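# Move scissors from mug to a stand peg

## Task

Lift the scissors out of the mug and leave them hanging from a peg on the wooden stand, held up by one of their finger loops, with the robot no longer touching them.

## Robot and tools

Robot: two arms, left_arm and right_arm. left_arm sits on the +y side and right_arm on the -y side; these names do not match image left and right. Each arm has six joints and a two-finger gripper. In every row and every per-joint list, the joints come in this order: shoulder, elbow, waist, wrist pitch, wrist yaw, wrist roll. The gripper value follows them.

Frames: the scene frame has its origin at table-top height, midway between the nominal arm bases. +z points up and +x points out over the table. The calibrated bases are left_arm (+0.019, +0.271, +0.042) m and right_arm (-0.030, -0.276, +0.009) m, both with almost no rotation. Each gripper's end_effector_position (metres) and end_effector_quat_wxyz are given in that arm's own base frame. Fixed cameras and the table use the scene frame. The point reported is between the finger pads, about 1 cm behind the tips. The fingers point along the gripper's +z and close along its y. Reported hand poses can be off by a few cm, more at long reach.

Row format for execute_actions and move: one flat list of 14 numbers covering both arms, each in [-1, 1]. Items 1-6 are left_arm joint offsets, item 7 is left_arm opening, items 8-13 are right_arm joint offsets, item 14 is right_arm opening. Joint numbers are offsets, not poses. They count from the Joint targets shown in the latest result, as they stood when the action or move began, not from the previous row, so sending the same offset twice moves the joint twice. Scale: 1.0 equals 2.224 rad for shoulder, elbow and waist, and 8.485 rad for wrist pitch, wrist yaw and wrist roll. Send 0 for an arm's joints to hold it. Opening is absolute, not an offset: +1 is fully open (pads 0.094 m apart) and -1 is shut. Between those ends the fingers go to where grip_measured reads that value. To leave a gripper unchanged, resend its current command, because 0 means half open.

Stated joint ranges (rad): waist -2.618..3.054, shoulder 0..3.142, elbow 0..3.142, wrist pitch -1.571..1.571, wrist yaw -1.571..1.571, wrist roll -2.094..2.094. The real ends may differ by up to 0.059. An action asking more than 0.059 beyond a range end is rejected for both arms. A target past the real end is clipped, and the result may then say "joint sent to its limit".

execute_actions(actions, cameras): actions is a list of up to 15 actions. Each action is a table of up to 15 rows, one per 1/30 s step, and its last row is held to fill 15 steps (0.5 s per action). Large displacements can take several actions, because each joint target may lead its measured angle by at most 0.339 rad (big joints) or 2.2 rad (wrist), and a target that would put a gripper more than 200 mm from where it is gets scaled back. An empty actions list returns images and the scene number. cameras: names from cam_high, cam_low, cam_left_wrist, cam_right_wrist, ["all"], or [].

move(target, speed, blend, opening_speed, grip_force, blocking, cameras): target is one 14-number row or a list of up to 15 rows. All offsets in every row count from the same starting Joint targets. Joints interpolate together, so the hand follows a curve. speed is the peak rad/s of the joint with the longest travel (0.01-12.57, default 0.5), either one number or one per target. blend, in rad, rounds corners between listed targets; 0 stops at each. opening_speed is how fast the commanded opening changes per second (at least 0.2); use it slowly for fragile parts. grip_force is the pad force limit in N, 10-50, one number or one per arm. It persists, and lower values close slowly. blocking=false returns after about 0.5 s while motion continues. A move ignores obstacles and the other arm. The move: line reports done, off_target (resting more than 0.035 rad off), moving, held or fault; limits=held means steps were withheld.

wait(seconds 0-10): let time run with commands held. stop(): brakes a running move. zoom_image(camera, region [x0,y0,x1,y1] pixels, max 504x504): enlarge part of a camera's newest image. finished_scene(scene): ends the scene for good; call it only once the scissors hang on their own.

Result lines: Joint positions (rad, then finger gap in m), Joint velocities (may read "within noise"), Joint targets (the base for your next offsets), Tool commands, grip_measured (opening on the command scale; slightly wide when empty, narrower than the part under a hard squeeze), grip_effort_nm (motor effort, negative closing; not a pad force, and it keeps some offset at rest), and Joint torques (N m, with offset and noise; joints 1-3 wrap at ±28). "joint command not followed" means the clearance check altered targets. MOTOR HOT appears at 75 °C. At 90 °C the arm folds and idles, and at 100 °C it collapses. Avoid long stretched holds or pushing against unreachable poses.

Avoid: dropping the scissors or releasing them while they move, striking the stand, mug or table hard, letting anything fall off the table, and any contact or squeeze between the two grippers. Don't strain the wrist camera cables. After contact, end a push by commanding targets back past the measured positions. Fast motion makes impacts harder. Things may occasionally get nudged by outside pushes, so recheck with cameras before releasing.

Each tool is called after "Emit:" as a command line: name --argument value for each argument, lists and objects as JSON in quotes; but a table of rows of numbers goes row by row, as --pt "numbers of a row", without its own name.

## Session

Emit:
execute_actions --actions '[]'

Emit:
zoom_image --camera "cam_high" --region '[0, 180, 250, 430]'

Emit:
zoom_image --camera "cam_low" --region '[220, 150, 370, 300]'

Scene clock: 0.00 s.
left_arm: end_effector_position=(+0.1857, -0.2230, +0.3411) grip_measured=+1.000 grip_effort_nm=n/a end_effector_quat_wxyz=(+0.630, +0.209, +0.682, -0.307) | right_arm: end_effector_position=(+0.2901, +0.1237, +0.2385) grip_measured=+1.000 grip_effort_nm=n/a end_effector_quat_wxyz=(+0.559, -0.098, +0.818, +0.092)
Joint names: [shoulder, elbow, waist, wrist pitch, wrist yaw, wrist roll]
Joint positions: left_arm=[0.606 0.675 -1.086 -0.089 -0.336 -0.162 0.094] | right_arm=[0.784 0.639 0.533 -0.231 0.234 0.134 0.094]
Joint velocities: within noise
Joint torques (N m): no reading
Heat: left arm: 47 °C; right arm: 38 °C.
Joint targets: left_arm=[0.600 0.688 -1.086 -0.085 -0.336 -0.161] | right_arm=[0.776 0.654 0.533 -0.221 0.235 0.135]
Tool commands: left_gripper/opening=+1.0 right_gripper/opening=+1.0

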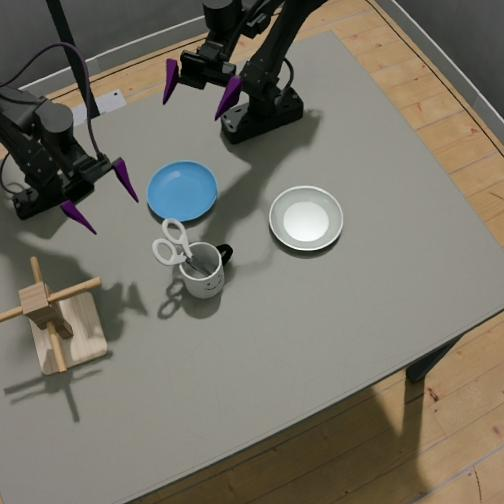

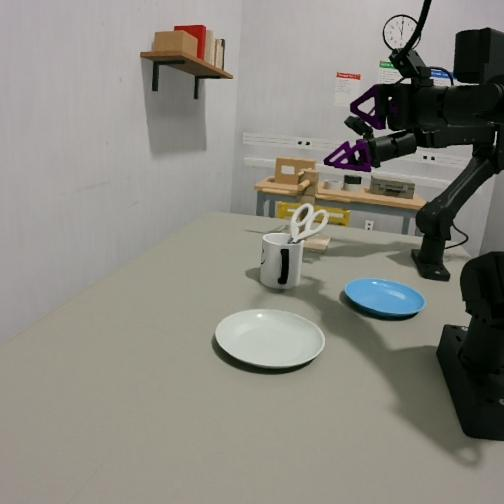

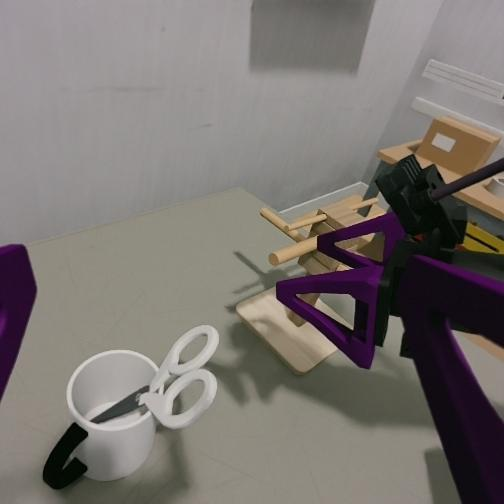

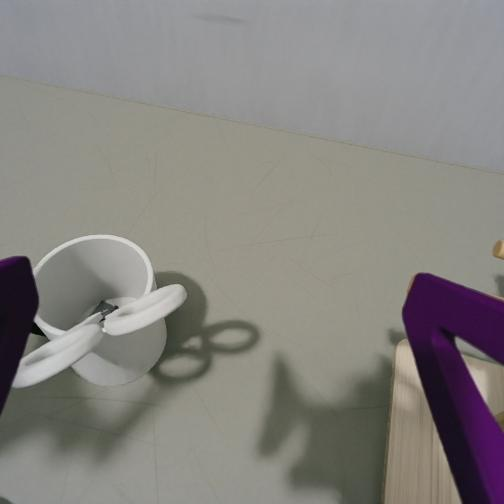

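Scaled by 2.016 from the camera's 504x504 image, which has a finer 720x720 frame.

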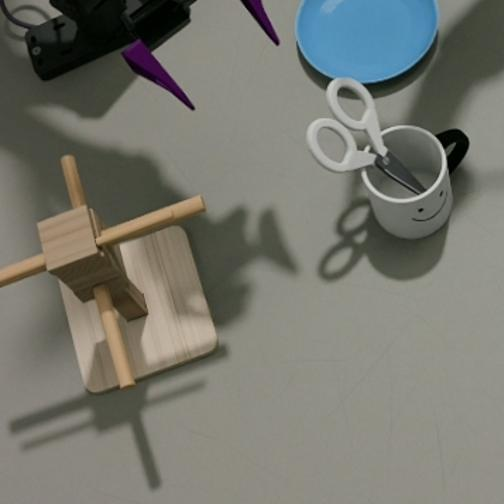

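Scaled by 3.360 from the camera's 504x504 image, which has a finer 720x720 frame.

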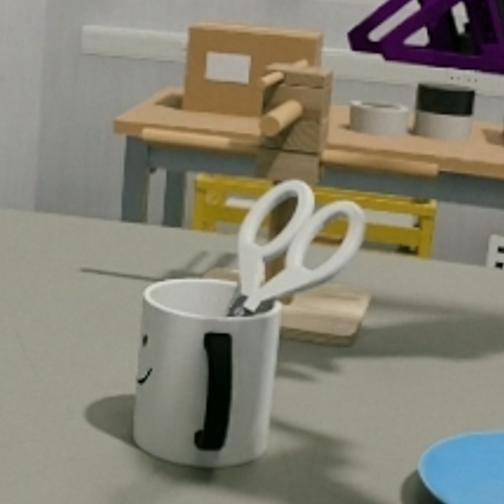

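Emit:
move --target '[0,0,0.40,0,0,0,1,0.2311,0.2783,0.2023,-0.0930,0.0436,0.1745,0.5]' --speed 1.0 --grip_force '[50,35]' --cameras '["all"]'

Emit:
zoom_image --camera "cam_high" --region '[100, 180, 240, 320]'

Scene clock: 20.93 s.
left_arm: end_effector_position=(+0.2903, +0.0019, +0.3411) grip_measured=+1.000 grip_effort_nm=0.00 end_effector_quat_wxyz=(+0.700, -0.102, +0.706, -0.008) | right_arm: end_effector_position=(+0.2513, +0.1980, +0.2288) grip_measured=+0.503 grip_effort_nm=-0.13 end_effector_quat_wxyz=(+0.333, +0.357, +0.857, +0.163)
Joint names: [shoulder, elbow, waist, wrist pitch, wrist yaw, wrist roll]
Joint positions: left_arm=[0.606 0.675 -0.203 -0.089 -0.335 -0.162 0.094] | right_arm=[1.288 1.24 0.977 -0.998 0.577 1.607 0.071]
Joint torques (N m): left_arm=[-0.34 6.12 0.53 1.69 -0.01 -0.02] | right_arm=[-4.11 8.31 0.57 0.97 0.49 0.09]
Heat: left arm: 50 °C; right arm: 41 °C.
Joint targets: left_arm=[0.600 0.688 -0.197 -0.085 -0.336 -0.161] | right_arm=[1.290 1.273 0.983 -1.010 0.605 1.615]
grip_force (N): 50, 35
move: done

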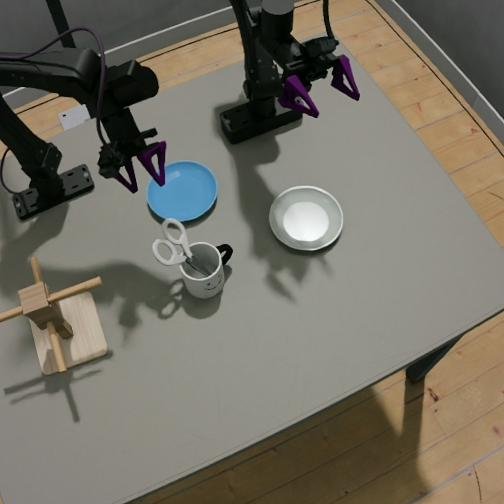

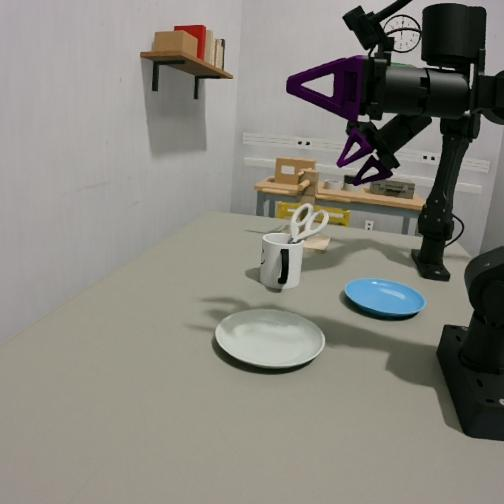

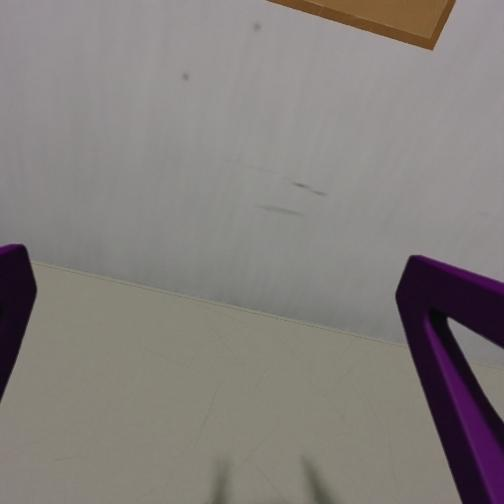

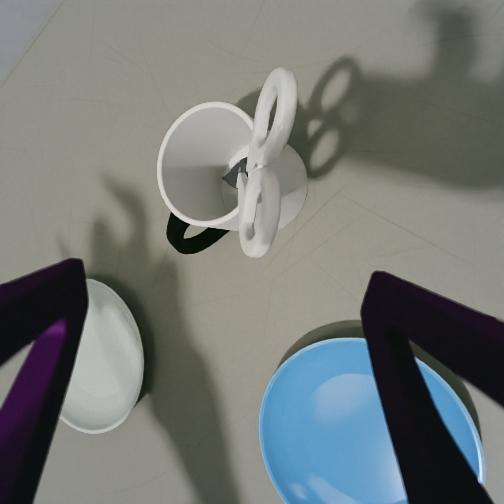

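Scaled by 3.600 from the camera's 504x504 image, which has a finer 720x720 frame.

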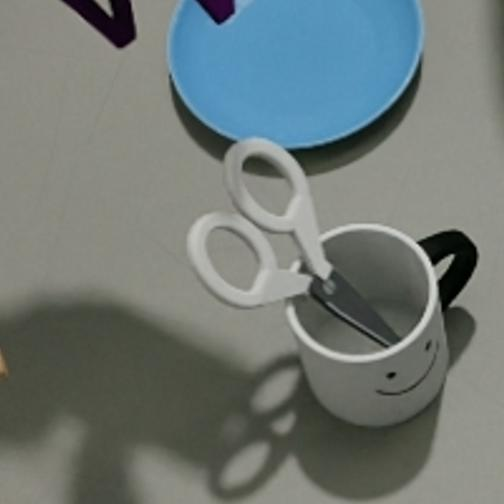

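Emit:
zoom_image --camera "cam_right_wrist" --region '[150, 50, 350, 270]'

Scaled by 2.291 from the camera's 504x504 image, which has a finer 720x720 frame.

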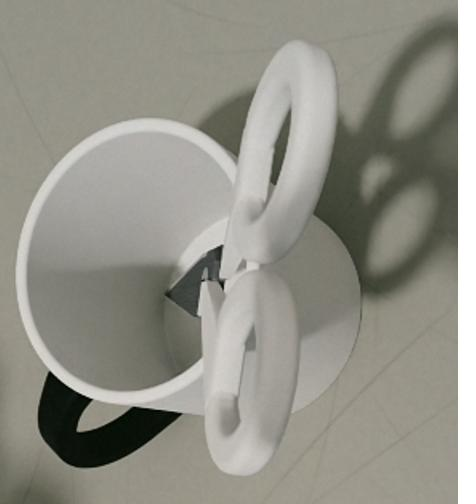

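Emit:
move --target '[0,0,0,0,0,0,1,0.0022,-0.1295,-0.0067,0.0442,-0.0039,0.0218,0.3]' --speed 0.6 --cameras '["cam_high","cam_right_wrist"]'

Emit:
zoom_image --camera "cam_high" --region '[100, 180, 240, 320]'

Emit:
zoom_image --camera "cam_right_wrist" --region '[150, 50, 370, 270]'

Scene clock: 34.27 s.
left_arm: end_effector_position=(+0.2903, +0.0019, +0.3411) grip_measured=+1.000 grip_effort_nm=0.00 end_effector_quat_wxyz=(+0.700, -0.102, +0.706, -0.008) | right_arm: end_effector_position=(+0.2624, +0.2179, +0.1733) grip_measured=+0.303 grip_effort_nm=-0.13 end_effector_quat_wxyz=(+0.315, +0.441, +0.807, +0.235)
Joint names: [shoulder, elbow, waist, wrist pitch, wrist yaw, wrist roll]
Joint positions: left_arm=[0.606 0.675 -0.203 -0.089 -0.335 -0.162 0.094] | right_arm=[1.295 0.988 0.977 -0.652 0.565 1.793 0.061]
Joint torques (N m): left_arm=[-0.31 6.11 0.51 1.69 -0.01 0] | right_arm=[-4.67 5.85 -0.73 1.48 0.28 0.18]
Heat: left arm: 50 °C; right arm: 40 °C.
Joint targets: left_arm=[0.600 0.688 -0.197 -0.085 -0.336 -0.161] | right_arm=[1.295 0.985 0.968 -0.635 0.572 1.800]
grip_force (N): 50, 35
move: done
Images, in order (width x height): cam_high 504x504, cam_right_wrist 504x504.

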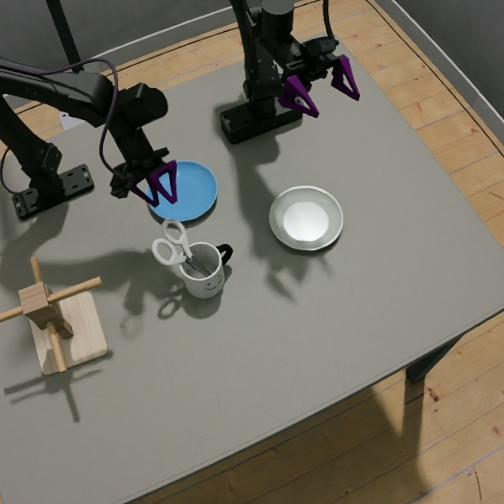

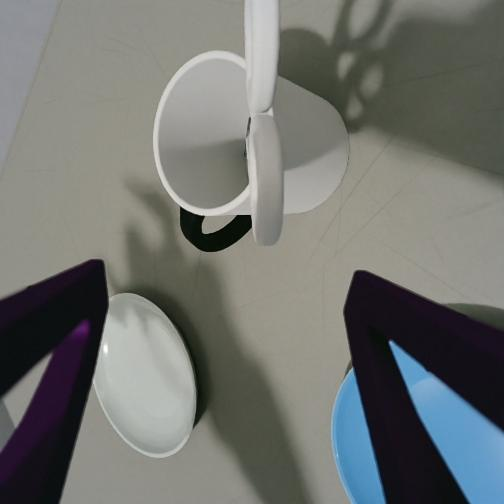

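Scaled by 3.600 from the camera's 504x504 image, which has a finer 720x720 frame.

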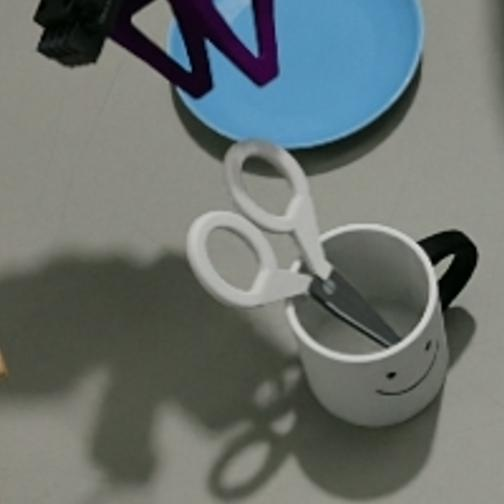

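Scaled by 2.291 from the camera's 504x504 image, which has a finer 720x720 frame.

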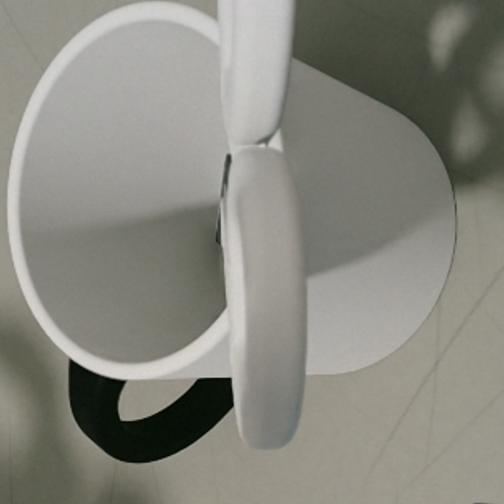

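Emit:
move --target '[0,0,0,0,0,0,1,0.0418,-0.0472,-0.0553,0.0301,-0.0088,-0.0133,0.3]' --speed 0.35 --cameras '["cam_high","cam_right_wrist","cam_low"]'

Emit:
zoom_image --camera "cam_high" --region '[100, 180, 240, 320]'

Emit:
zoom_image --camera "cam_low" --region '[250, 180, 370, 300]'

Scene clock: 43.50 s.
left_arm: end_effector_position=(+0.2903, +0.0019, +0.3411) grip_measured=+1.000 grip_effort_nm=0.00 end_effector_quat_wxyz=(+0.700, -0.102, +0.706, -0.008) | right_arm: end_effector_position=(+0.2990, +0.2129, +0.1330) grip_measured=+0.303 grip_effort_nm=-0.13 end_effector_quat_wxyz=(+0.313, +0.450, +0.802, +0.238)
Joint names: [shoulder, elbow, waist, wrist pitch, wrist yaw, wrist roll]
Joint positions: left_arm=[0.606 0.675 -0.203 -0.089 -0.335 -0.162 0.094] | right_arm=[1.386 0.884 0.851 -0.399 0.493 1.7 0.061]
Joint torques (N m): left_arm=[-0.31 6.09 0.55 1.69 -0.01 0] | right_arm=[-5.34 5.71 -0.42 1.54 0.24 -0.18]
Heat: left arm: 50 °C; right arm: 39 °C.
Joint targets: left_arm=[0.600 0.688 -0.197 -0.085 -0.336 -0.161] | right_arm=[1.388 0.880 0.845 -0.380 0.497 1.688]
grip_force (N): 50, 35
move: done
Images, in order (width x height): cam_high 504x504, cam_low 504x504, cam_right_wrist 504x504.

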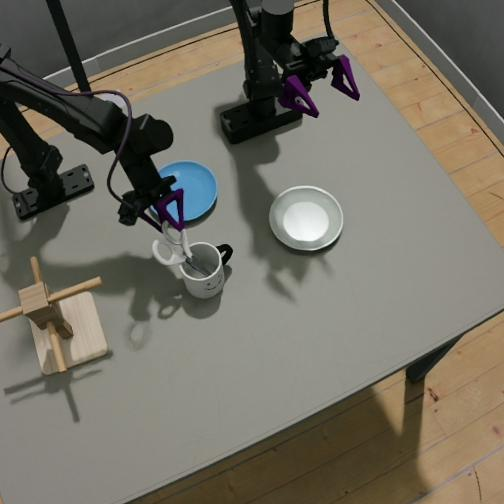

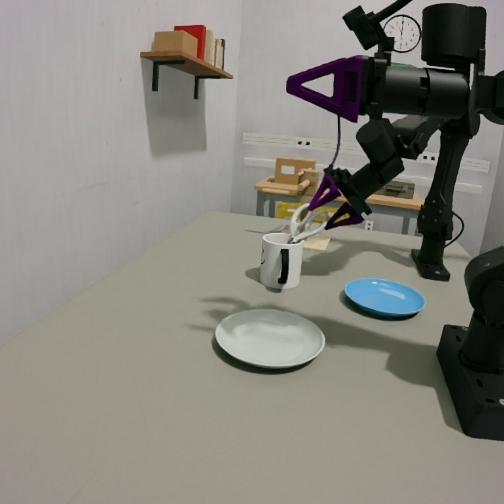

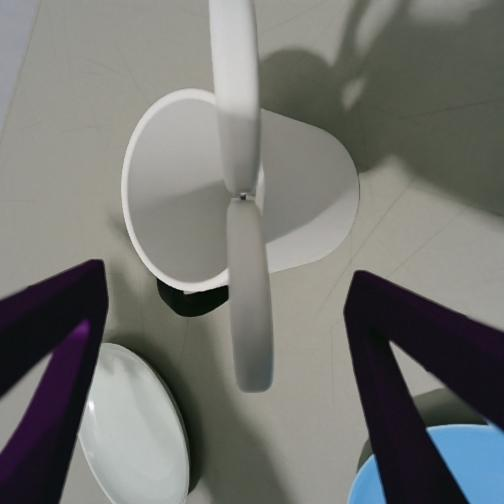

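Scaled by 3.600 from the camera's 504x504 image, which has a finer 720x720 frame.

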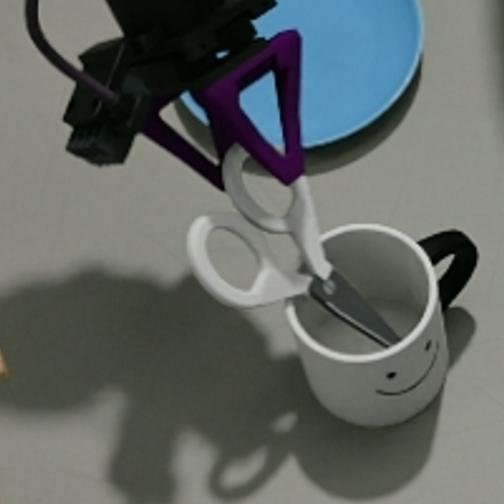

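Scaled by 4.200 from the camera's 504x504 image, which has a finer 720x720 frame.

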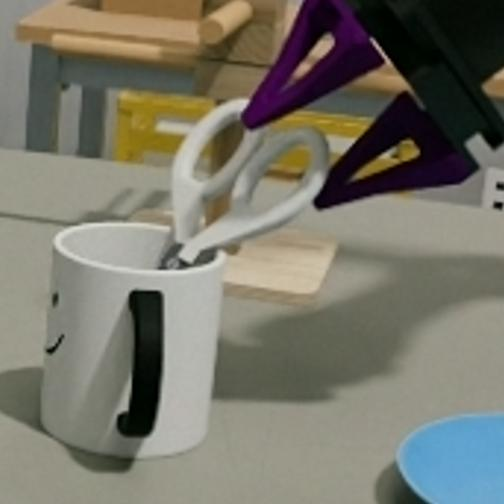

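Emit:
move --target '[0,0,0,0,0,0,1,0,0,0,0,0,0,-1]' --speed 0.35 --opening_speed 0.5 --cameras '["cam_high","cam_right_wrist","cam_low"]'

Emit:
zoom_image --camera "cam_high" --region '[100, 180, 240, 320]'

Emit:
zoom_image --camera "cam_low" --region '[250, 180, 370, 300]'

Scene clock: 48.63 s.
left_arm: end_effector_position=(+0.2903, +0.0019, +0.3411) grip_measured=+1.000 grip_effort_nm=-0.01 end_effector_quat_wxyz=(+0.700, -0.102, +0.706, -0.008) | right_arm: end_effector_position=(+0.3001, +0.2144, +0.1344) grip_measured=-0.826 grip_effort_nm=-0.74 end_effector_quat_wxyz=(+0.315, +0.447, +0.802, +0.241)
Joint names: [shoulder, elbow, waist, wrist pitch, wrist yaw, wrist roll]
Joint positions: left_arm=[0.606 0.675 -0.203 -0.089 -0.335 -0.162 0.094] | right_arm=[1.386 0.884 0.851 -0.389 0.492 1.69 0.008]
Joint torques (N m): left_arm=[-0.29 6.12 0.57 1.68 -0.02 0] | right_arm=[-5.31 5.74 -0.44 1.45 0.23 -0.04]
Heat: left arm: 50 °C; right arm: 39 °C.
Joint targets: left_arm=[0.600 0.688 -0.197 -0.085 -0.336 -0.161] | right_arm=[1.388 0.880 0.845 -0.380 0.498 1.687]
grip_force (N): 50, 35
move: done
Images, in order (width x height): cam_high 504x504, cam_low 504x504, cam_right_wrist 504x504.

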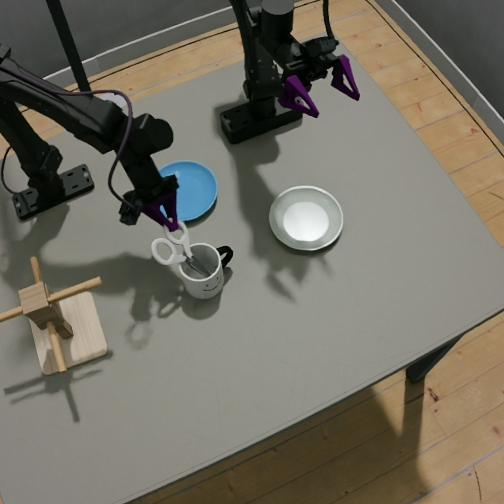

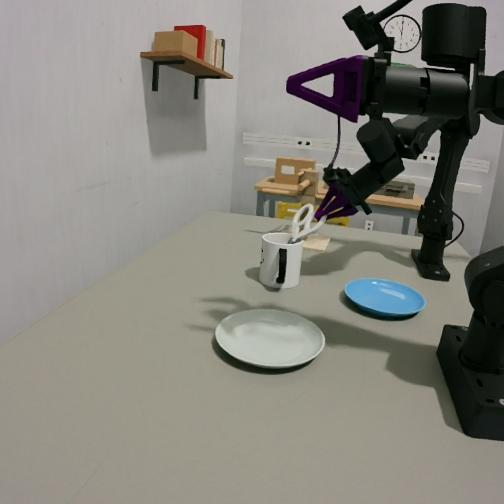

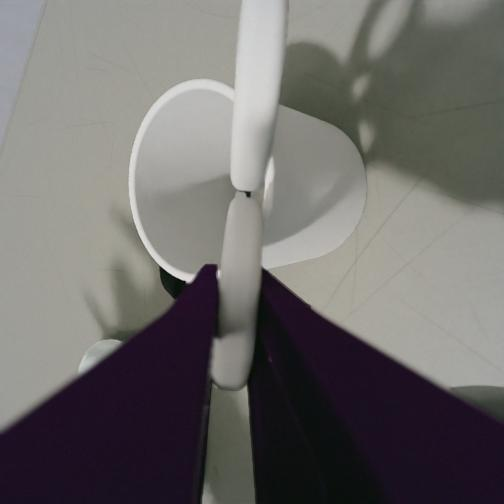

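Scaled by 3.600 from the camera's 504x504 image, which has a finer 720x720 frame.

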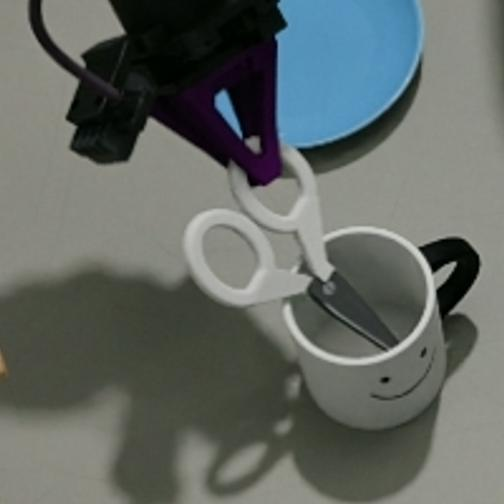

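Scaled by 4.200 from the camera's 504x504 image, which has a finer 720x720 frame.

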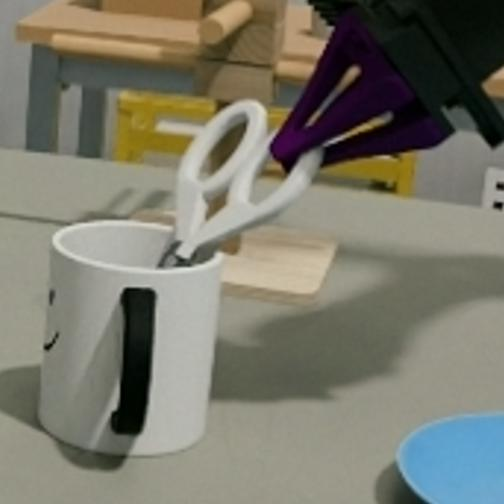

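Emit:
move --pt "0 0 0 0 0 0 1 -0.1569 0.0594 -0.0193 -0.0549 -0.0044 -0.0045 -1" --pt "0 0 0 0 0 0 1 -0.1525 0.1410 -0.0202 -0.0751 -0.0045 -0.0045 -1" --pt "0 0 0 0 0 0 1 -0.1079 0.1864 -0.0544 -0.0822 0.0067 -0.1262 -1" --pt "0 0 0 0 0 0 1 -0.0768 0.0423 -0.1174 -0.0267 -0.0036 -0.1411 -1" --speed '[0.3,0.5,0.9,0.6]' --blend '[0.06,0.06,0.1,0]' --cameras '["cam_high","cam_right_wrist","cam_low"]'

Emit:
zoom_image --camera "cam_high" --region '[20, 220, 170, 370]'

Emit:
zoom_image --camera "cam_low" --region '[250, 140, 370, 260]'

Emit:
zoom_image --camera "cam_right_wrist" --region '[180, 40, 504, 364]'

Scene clock: 65.23 s.
left_arm: end_effector_position=(+0.2903, +0.0019, +0.3411) grip_measured=+1.000 grip_effort_nm=-0.01 end_effector_quat_wxyz=(+0.700, -0.102, +0.706, -0.008) | right_arm: end_effector_position=(+0.3159, +0.1159, +0.1835) grip_measured=-0.828 grip_effort_nm=-0.74 end_effector_quat_wxyz=(+0.388, +0.034, +0.921, -0.018)
Joint names: [shoulder, elbow, waist, wrist pitch, wrist yaw, wrist roll]
Joint positions: left_arm=[0.606 0.675 -0.203 -0.089 -0.335 -0.162 0.094] | right_arm=[1.223 0.972 0.59 -0.645 0.463 0.498 0.008]
Joint torques (N m): left_arm=[-0.34 6.15 0.54 1.68 -0.01 0] | right_arm=[-4.49 6.2 -0.5 1.69 0.2 -0.1]
Heat: left arm: 50 °C; right arm: 40 °C.
Joint targets: left_arm=[0.600 0.688 -0.197 -0.085 -0.336 -0.161] | right_arm=[1.218 0.974 0.584 -0.606 0.467 0.490]
grip_force (N): 50, 35
move: off_target (right_arm); right_arm: the wrist pitch is farthest, 0.038 rad from its target
Images, in order (width x height): cam_high 504x504, cam_low 504x504, cam_right_wrist 504x504.

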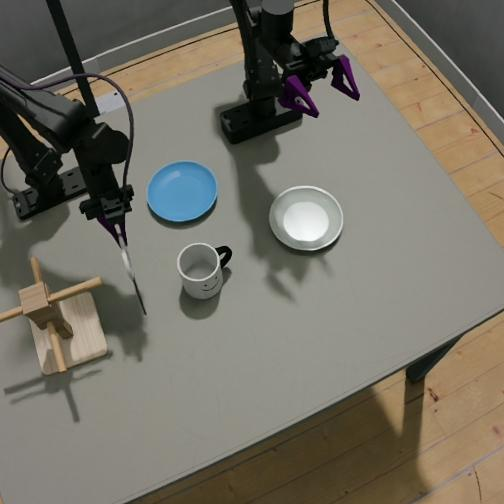

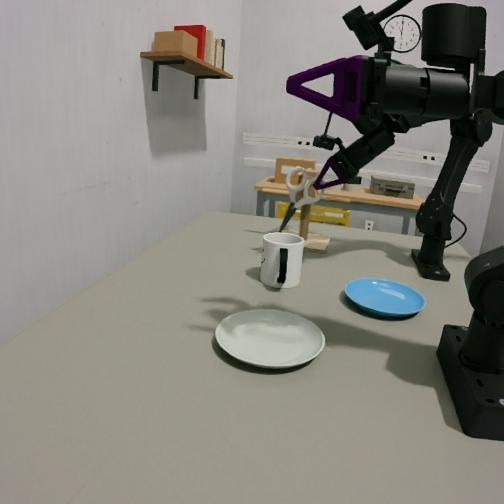

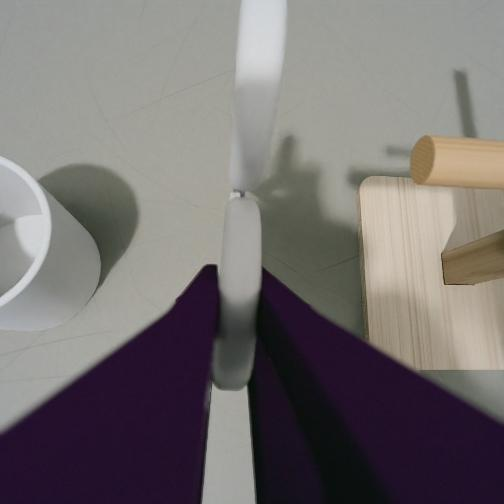

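Scaled by 3.360 from the camera's 504x504 image, which has a finer 720x720 frame.

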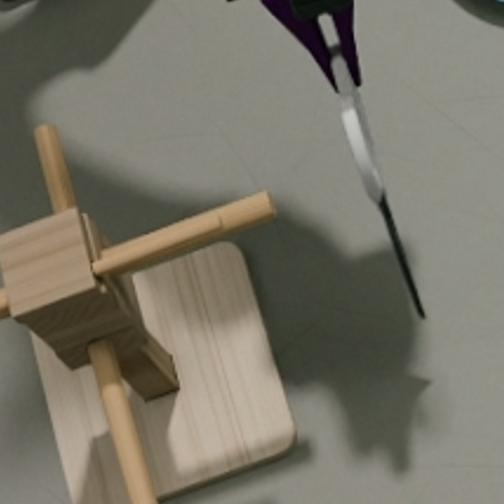

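Scaled by 4.200 from the camera's 504x504 image, which has a finer 720x720 frame.

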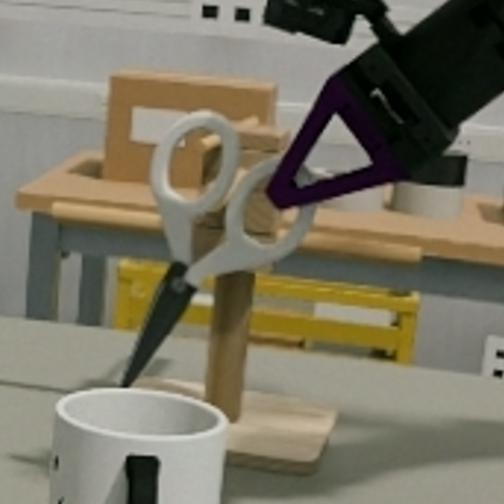

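Scaled by 1.556 from the camera's 504x504 image, which has a finer 720x720 frame.

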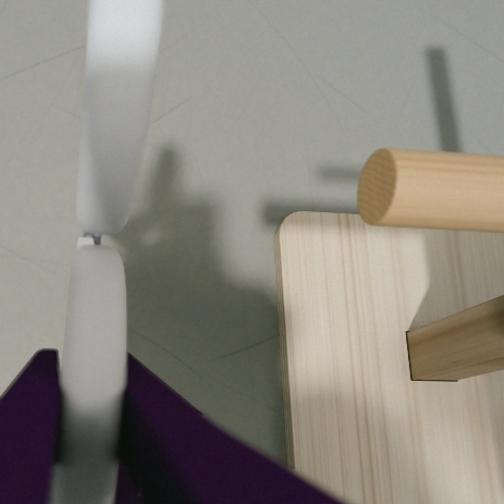

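Emit:
zoom_image --camera "cam_low" --region '[284, 162, 324, 202]'

Scaled by 12.600 from the camera's 504x504 image, which has a finer 720x720 frame.

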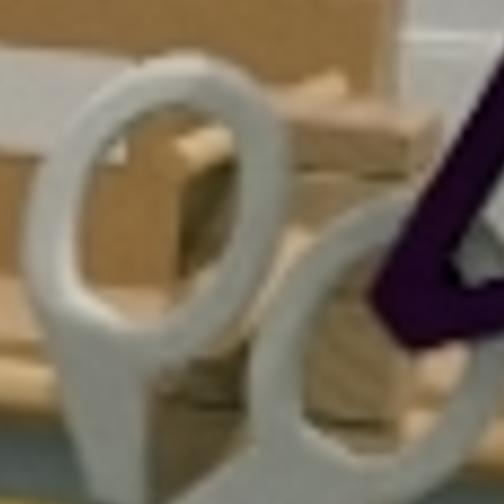

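Emit:
move --target '[0,0,0,0,0,0,1,-0.0274,-0.0767,-0.0652,0.0184,-0.0111,-0.0141,-1]' --speed 0.3 --cameras '["cam_high","cam_right_wrist","cam_low"]'

Emit:
zoom_image --camera "cam_high" --region '[50, 220, 150, 320]'

Emit:
zoom_image --camera "cam_low" --region '[284, 166, 324, 206]'

Emit:
zoom_image --camera "cam_right_wrist" --region '[180, 40, 504, 364]'

Scene clock: 79.40 s.
left_arm: end_effector_position=(+0.2903, +0.0019, +0.3411) grip_measured=+1.000 grip_effort_nm=-0.01 end_effector_quat_wxyz=(+0.700, -0.102, +0.706, -0.008) | right_arm: end_effector_position=(+0.3200, +0.0809, +0.1453) grip_measured=-0.828 grip_effort_nm=-0.74 end_effector_quat_wxyz=(+0.378, +0.033, +0.925, -0.025)
Joint names: [shoulder, elbow, waist, wrist pitch, wrist yaw, wrist roll]
Joint positions: left_arm=[0.606 0.675 -0.203 -0.089 -0.335 -0.162 0.094] | right_arm=[1.186 0.804 0.445 -0.49 0.372 0.379 0.008]
Joint torques (N m): left_arm=[-0.35 6.11 0.53 1.69 0 -0.01] | right_arm=[-6.3 6.09 -0.44 1.83 0.11 -0.11]
Heat: left arm: 50 °C; right arm: 41 °C.
Joint targets: left_arm=[0.600 0.688 -0.197 -0.085 -0.336 -0.161] | right_arm=[1.156 0.803 0.439 -0.450 0.373 0.371]
grip_force (N): 50, 35
move: off_target (right_arm); right_arm: the wrist pitch is farthest, 0.041 rad from its target
Images, in order (width x height): cam_high 504x504, cam_low 504x504, cam_right_wrist 504x504.

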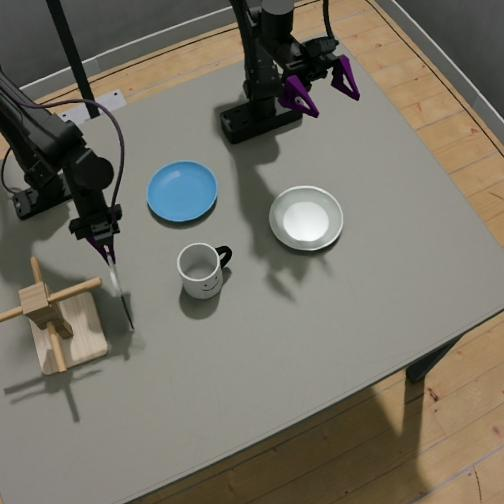

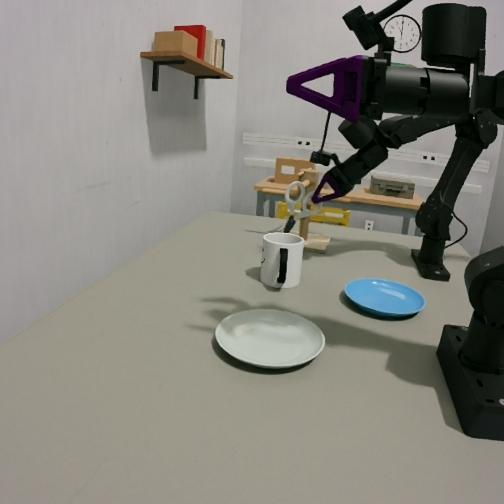

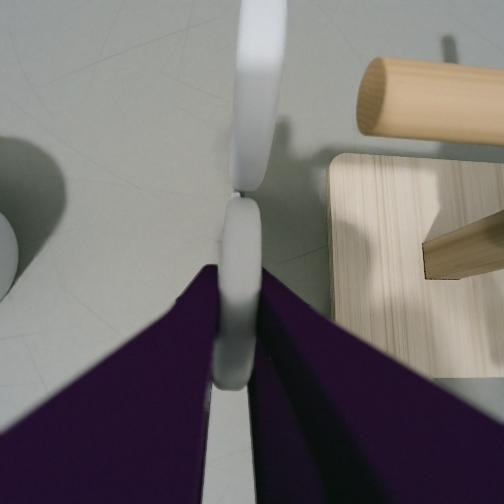

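Scaled by 5.040 from the camera's 504x504 image, which has a finer 720x720 frame.

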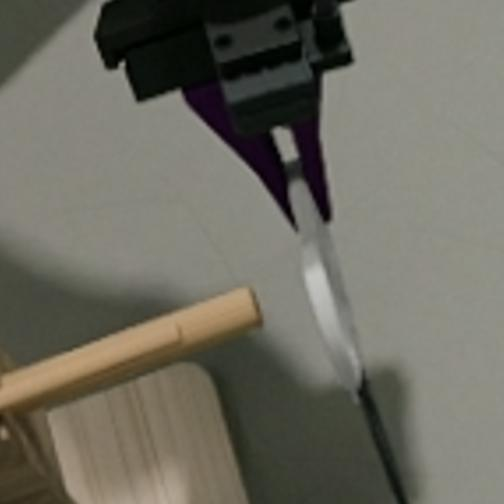

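Scaled by 12.600 from the camera's 504x504 image, which has a finer 720x720 frame.

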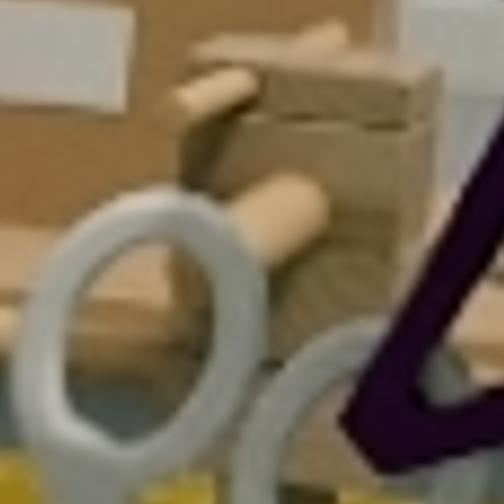

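Scaled by 1.556 from the camera's 504x504 image, which has a finer 720x720 frame.

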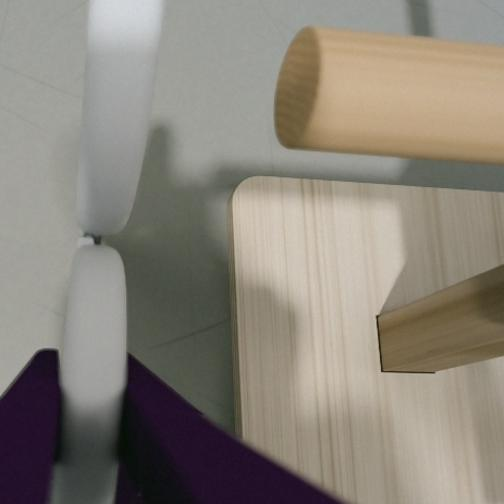

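Emit:
move --target '[0,0,0,0,0,0,1,-0.0283,-0.0103,-0.0144,-0.0019,-0.0028,-0.0032,-1]' --speed 0.2 --cameras '["cam_high","cam_right_wrist","cam_low"]'

Emit:
zoom_image --camera "cam_high" --region '[50, 220, 150, 320]'

Emit:
zoom_image --camera "cam_low" --region '[284, 166, 324, 206]'

Emit:
zoom_image --camera "cam_right_wrist" --region '[180, 40, 504, 364]'

Scene clock: 86.20 s.
left_arm: end_effector_position=(+0.2903, +0.0019, +0.3411) grip_measured=+1.000 grip_effort_nm=-0.01 end_effector_quat_wxyz=(+0.700, -0.102, +0.706, -0.008) | right_arm: end_effector_position=(+0.3160, +0.0722, +0.1562) grip_measured=-0.828 grip_effort_nm=-0.74 end_effector_quat_wxyz=(+0.393, +0.035, +0.919, -0.016)
Joint names: [shoulder, elbow, waist, wrist pitch, wrist yaw, wrist roll]
Joint positions: left_arm=[0.606 0.675 -0.203 -0.089 -0.335 -0.162 0.094] | right_arm=[1.118 0.784 0.413 -0.49 0.35 0.352 0.008]
Joint torques (N m): left_arm=[-0.34 6.12 0.51 1.69 0 0] | right_arm=[-5.42 5.93 -0.53 1.72 0.09 -0.1]
Heat: left arm: 50 °C; right arm: 41 °C.
Joint targets: left_arm=[0.600 0.688 -0.197 -0.085 -0.336 -0.161] | right_arm=[1.094 0.780 0.407 -0.466 0.349 0.343]
grip_force (N): 50, 35
move: done
Images, in order (width x height): cam_high 504x504, cam_low 504x504, cam_right_wrist 504x504.

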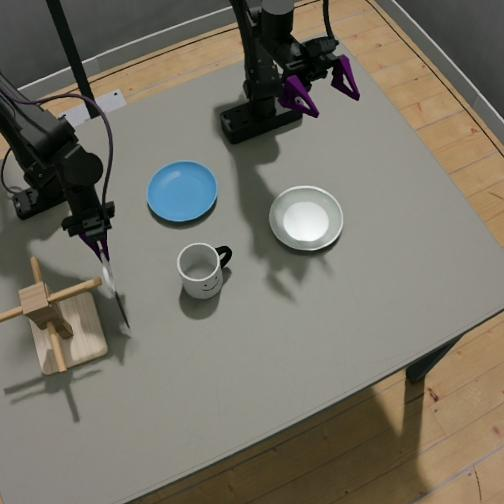

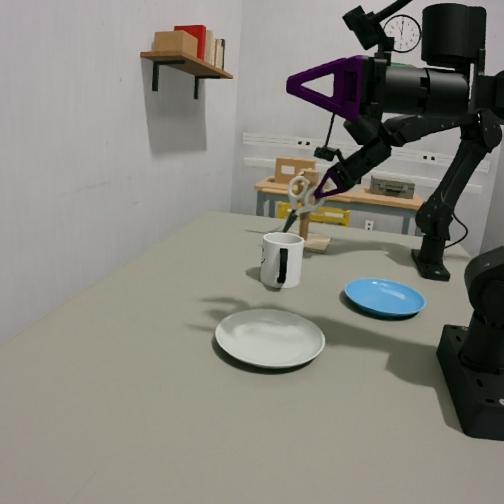

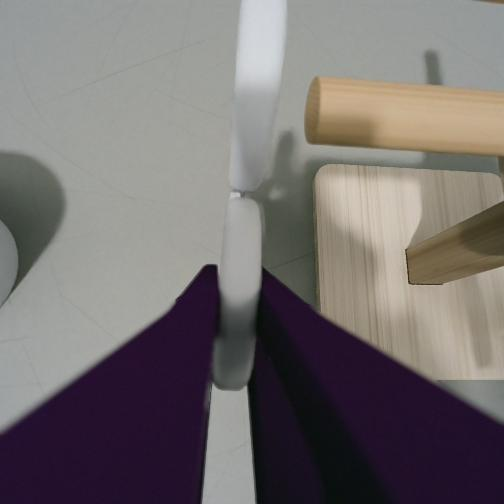

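Scaled by 5.040 from the camera's 504x504 image, which has a finer 720x720 frame.

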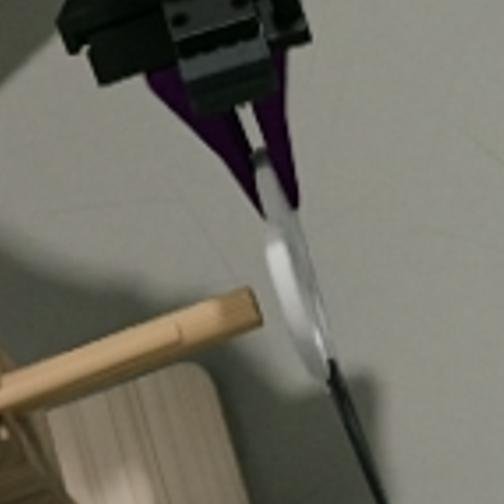

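Scaled by 12.600 from the camera's 504x504 image, which has a finer 720x720 frame.

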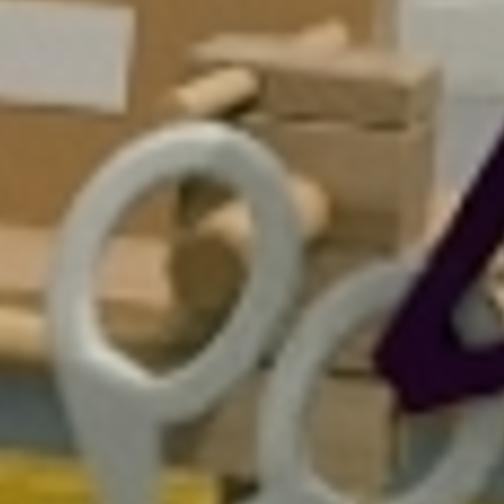

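Scaled by 1.556 from the camera's 504x504 image, which has a finer 720x720 frame.

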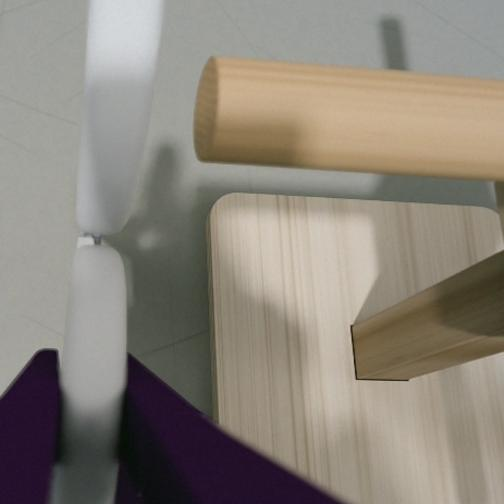

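Emit:
move --target '[0,0,0,0,0,0,1,-0.0292,-0.0277,-0.0661,0.0041,-0.0121,-0.0131,-1]' --speed 0.12 --cameras '["cam_high","cam_right_wrist","cam_low"]'

Emit:
zoom_image --camera "cam_high" --region '[50, 220, 150, 320]'

Emit:
zoom_image --camera "cam_low" --region '[284, 166, 324, 206]'

Emit:
zoom_image --camera "cam_low" --region '[260, 160, 350, 260]'

Emit:
zoom_image --camera "cam_right_wrist" --region '[180, 40, 504, 364]'

Scene clock: 94.50 s.
left_arm: end_effector_position=(+0.2903, +0.0019, +0.3411) grip_measured=+1.000 grip_effort_nm=0.00 end_effector_quat_wxyz=(+0.700, -0.102, +0.706, -0.008) | right_arm: end_effector_position=(+0.3107, +0.0394, +0.1479) grip_measured=-0.828 grip_effort_nm=-0.75 end_effector_quat_wxyz=(+0.387, +0.035, +0.921, -0.020)
Joint names: [shoulder, elbow, waist, wrist pitch, wrist yaw, wrist roll]
Joint positions: left_arm=[0.606 0.675 -0.203 -0.089 -0.335 -0.162 0.094] | right_arm=[1.054 0.721 0.266 -0.474 0.251 0.241 0.008]
Joint torques (N m): left_arm=[-0.32 6.13 0.53 1.69 0 -0.01] | right_arm=[-4.89 6.06 -0.54 1.96 0.04 -0.1]
Heat: left arm: 50 °C; right arm: 41 °C.
Joint targets: left_arm=[0.600 0.688 -0.197 -0.085 -0.336 -0.161] | right_arm=[1.029 0.719 0.260 -0.431 0.247 0.232]
grip_force (N): 50, 35
move: off_target (right_arm); right_arm: the wrist pitch is farthest, 0.043 rad from its target
Images, in order (width x height): cam_high 504x504, cam_low 504x504, cam_right_wrist 504x504.

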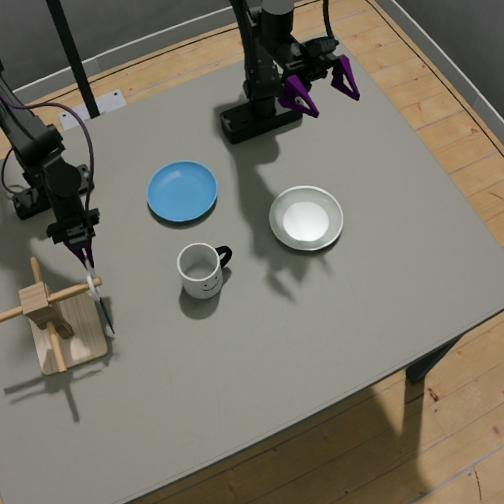

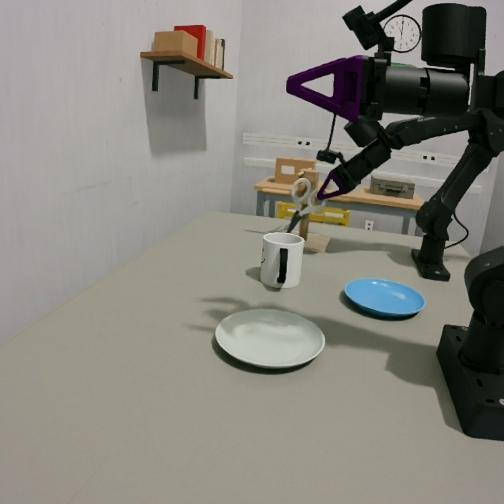

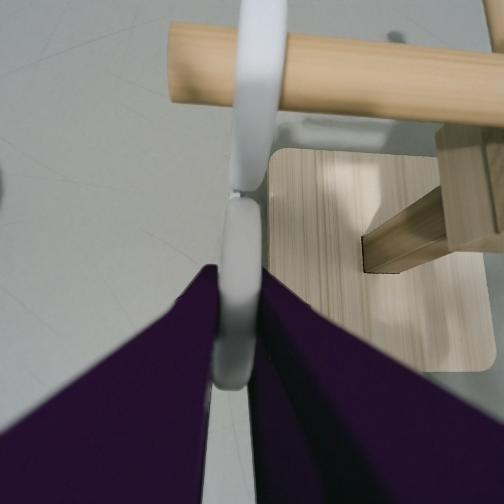

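Scaled by 5.040 from the camera's 504x504 image, which has a finer 720x720 frame.

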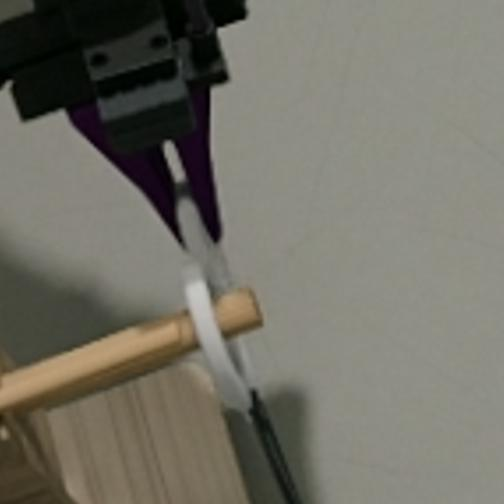

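Scaled by 12.600 from the camera's 504x504 image, which has a finer 720x720 frame.

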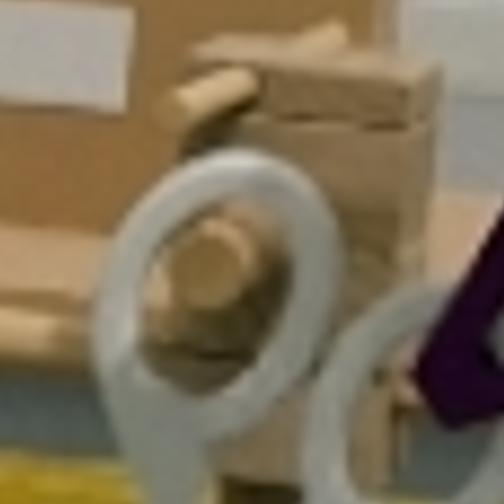

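Scaled by 5.040 from the camera's 504x504 image, which has a finer 720x720 frame.

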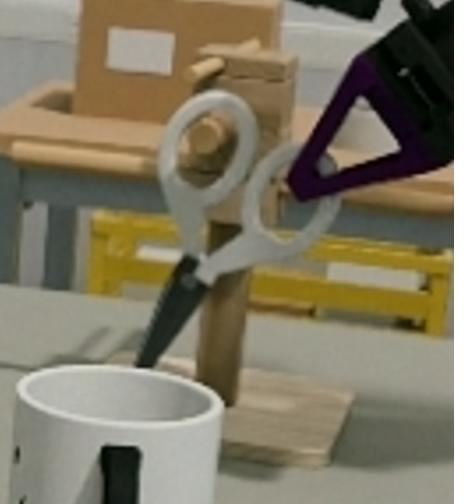

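Scaled by 1.556 from the camera's 504x504 image, which has a finer 720x720 frame.

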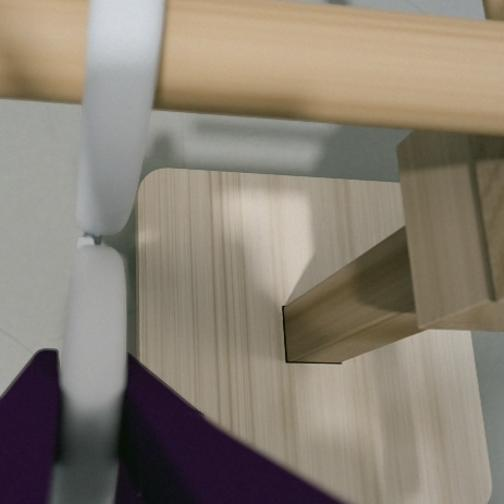

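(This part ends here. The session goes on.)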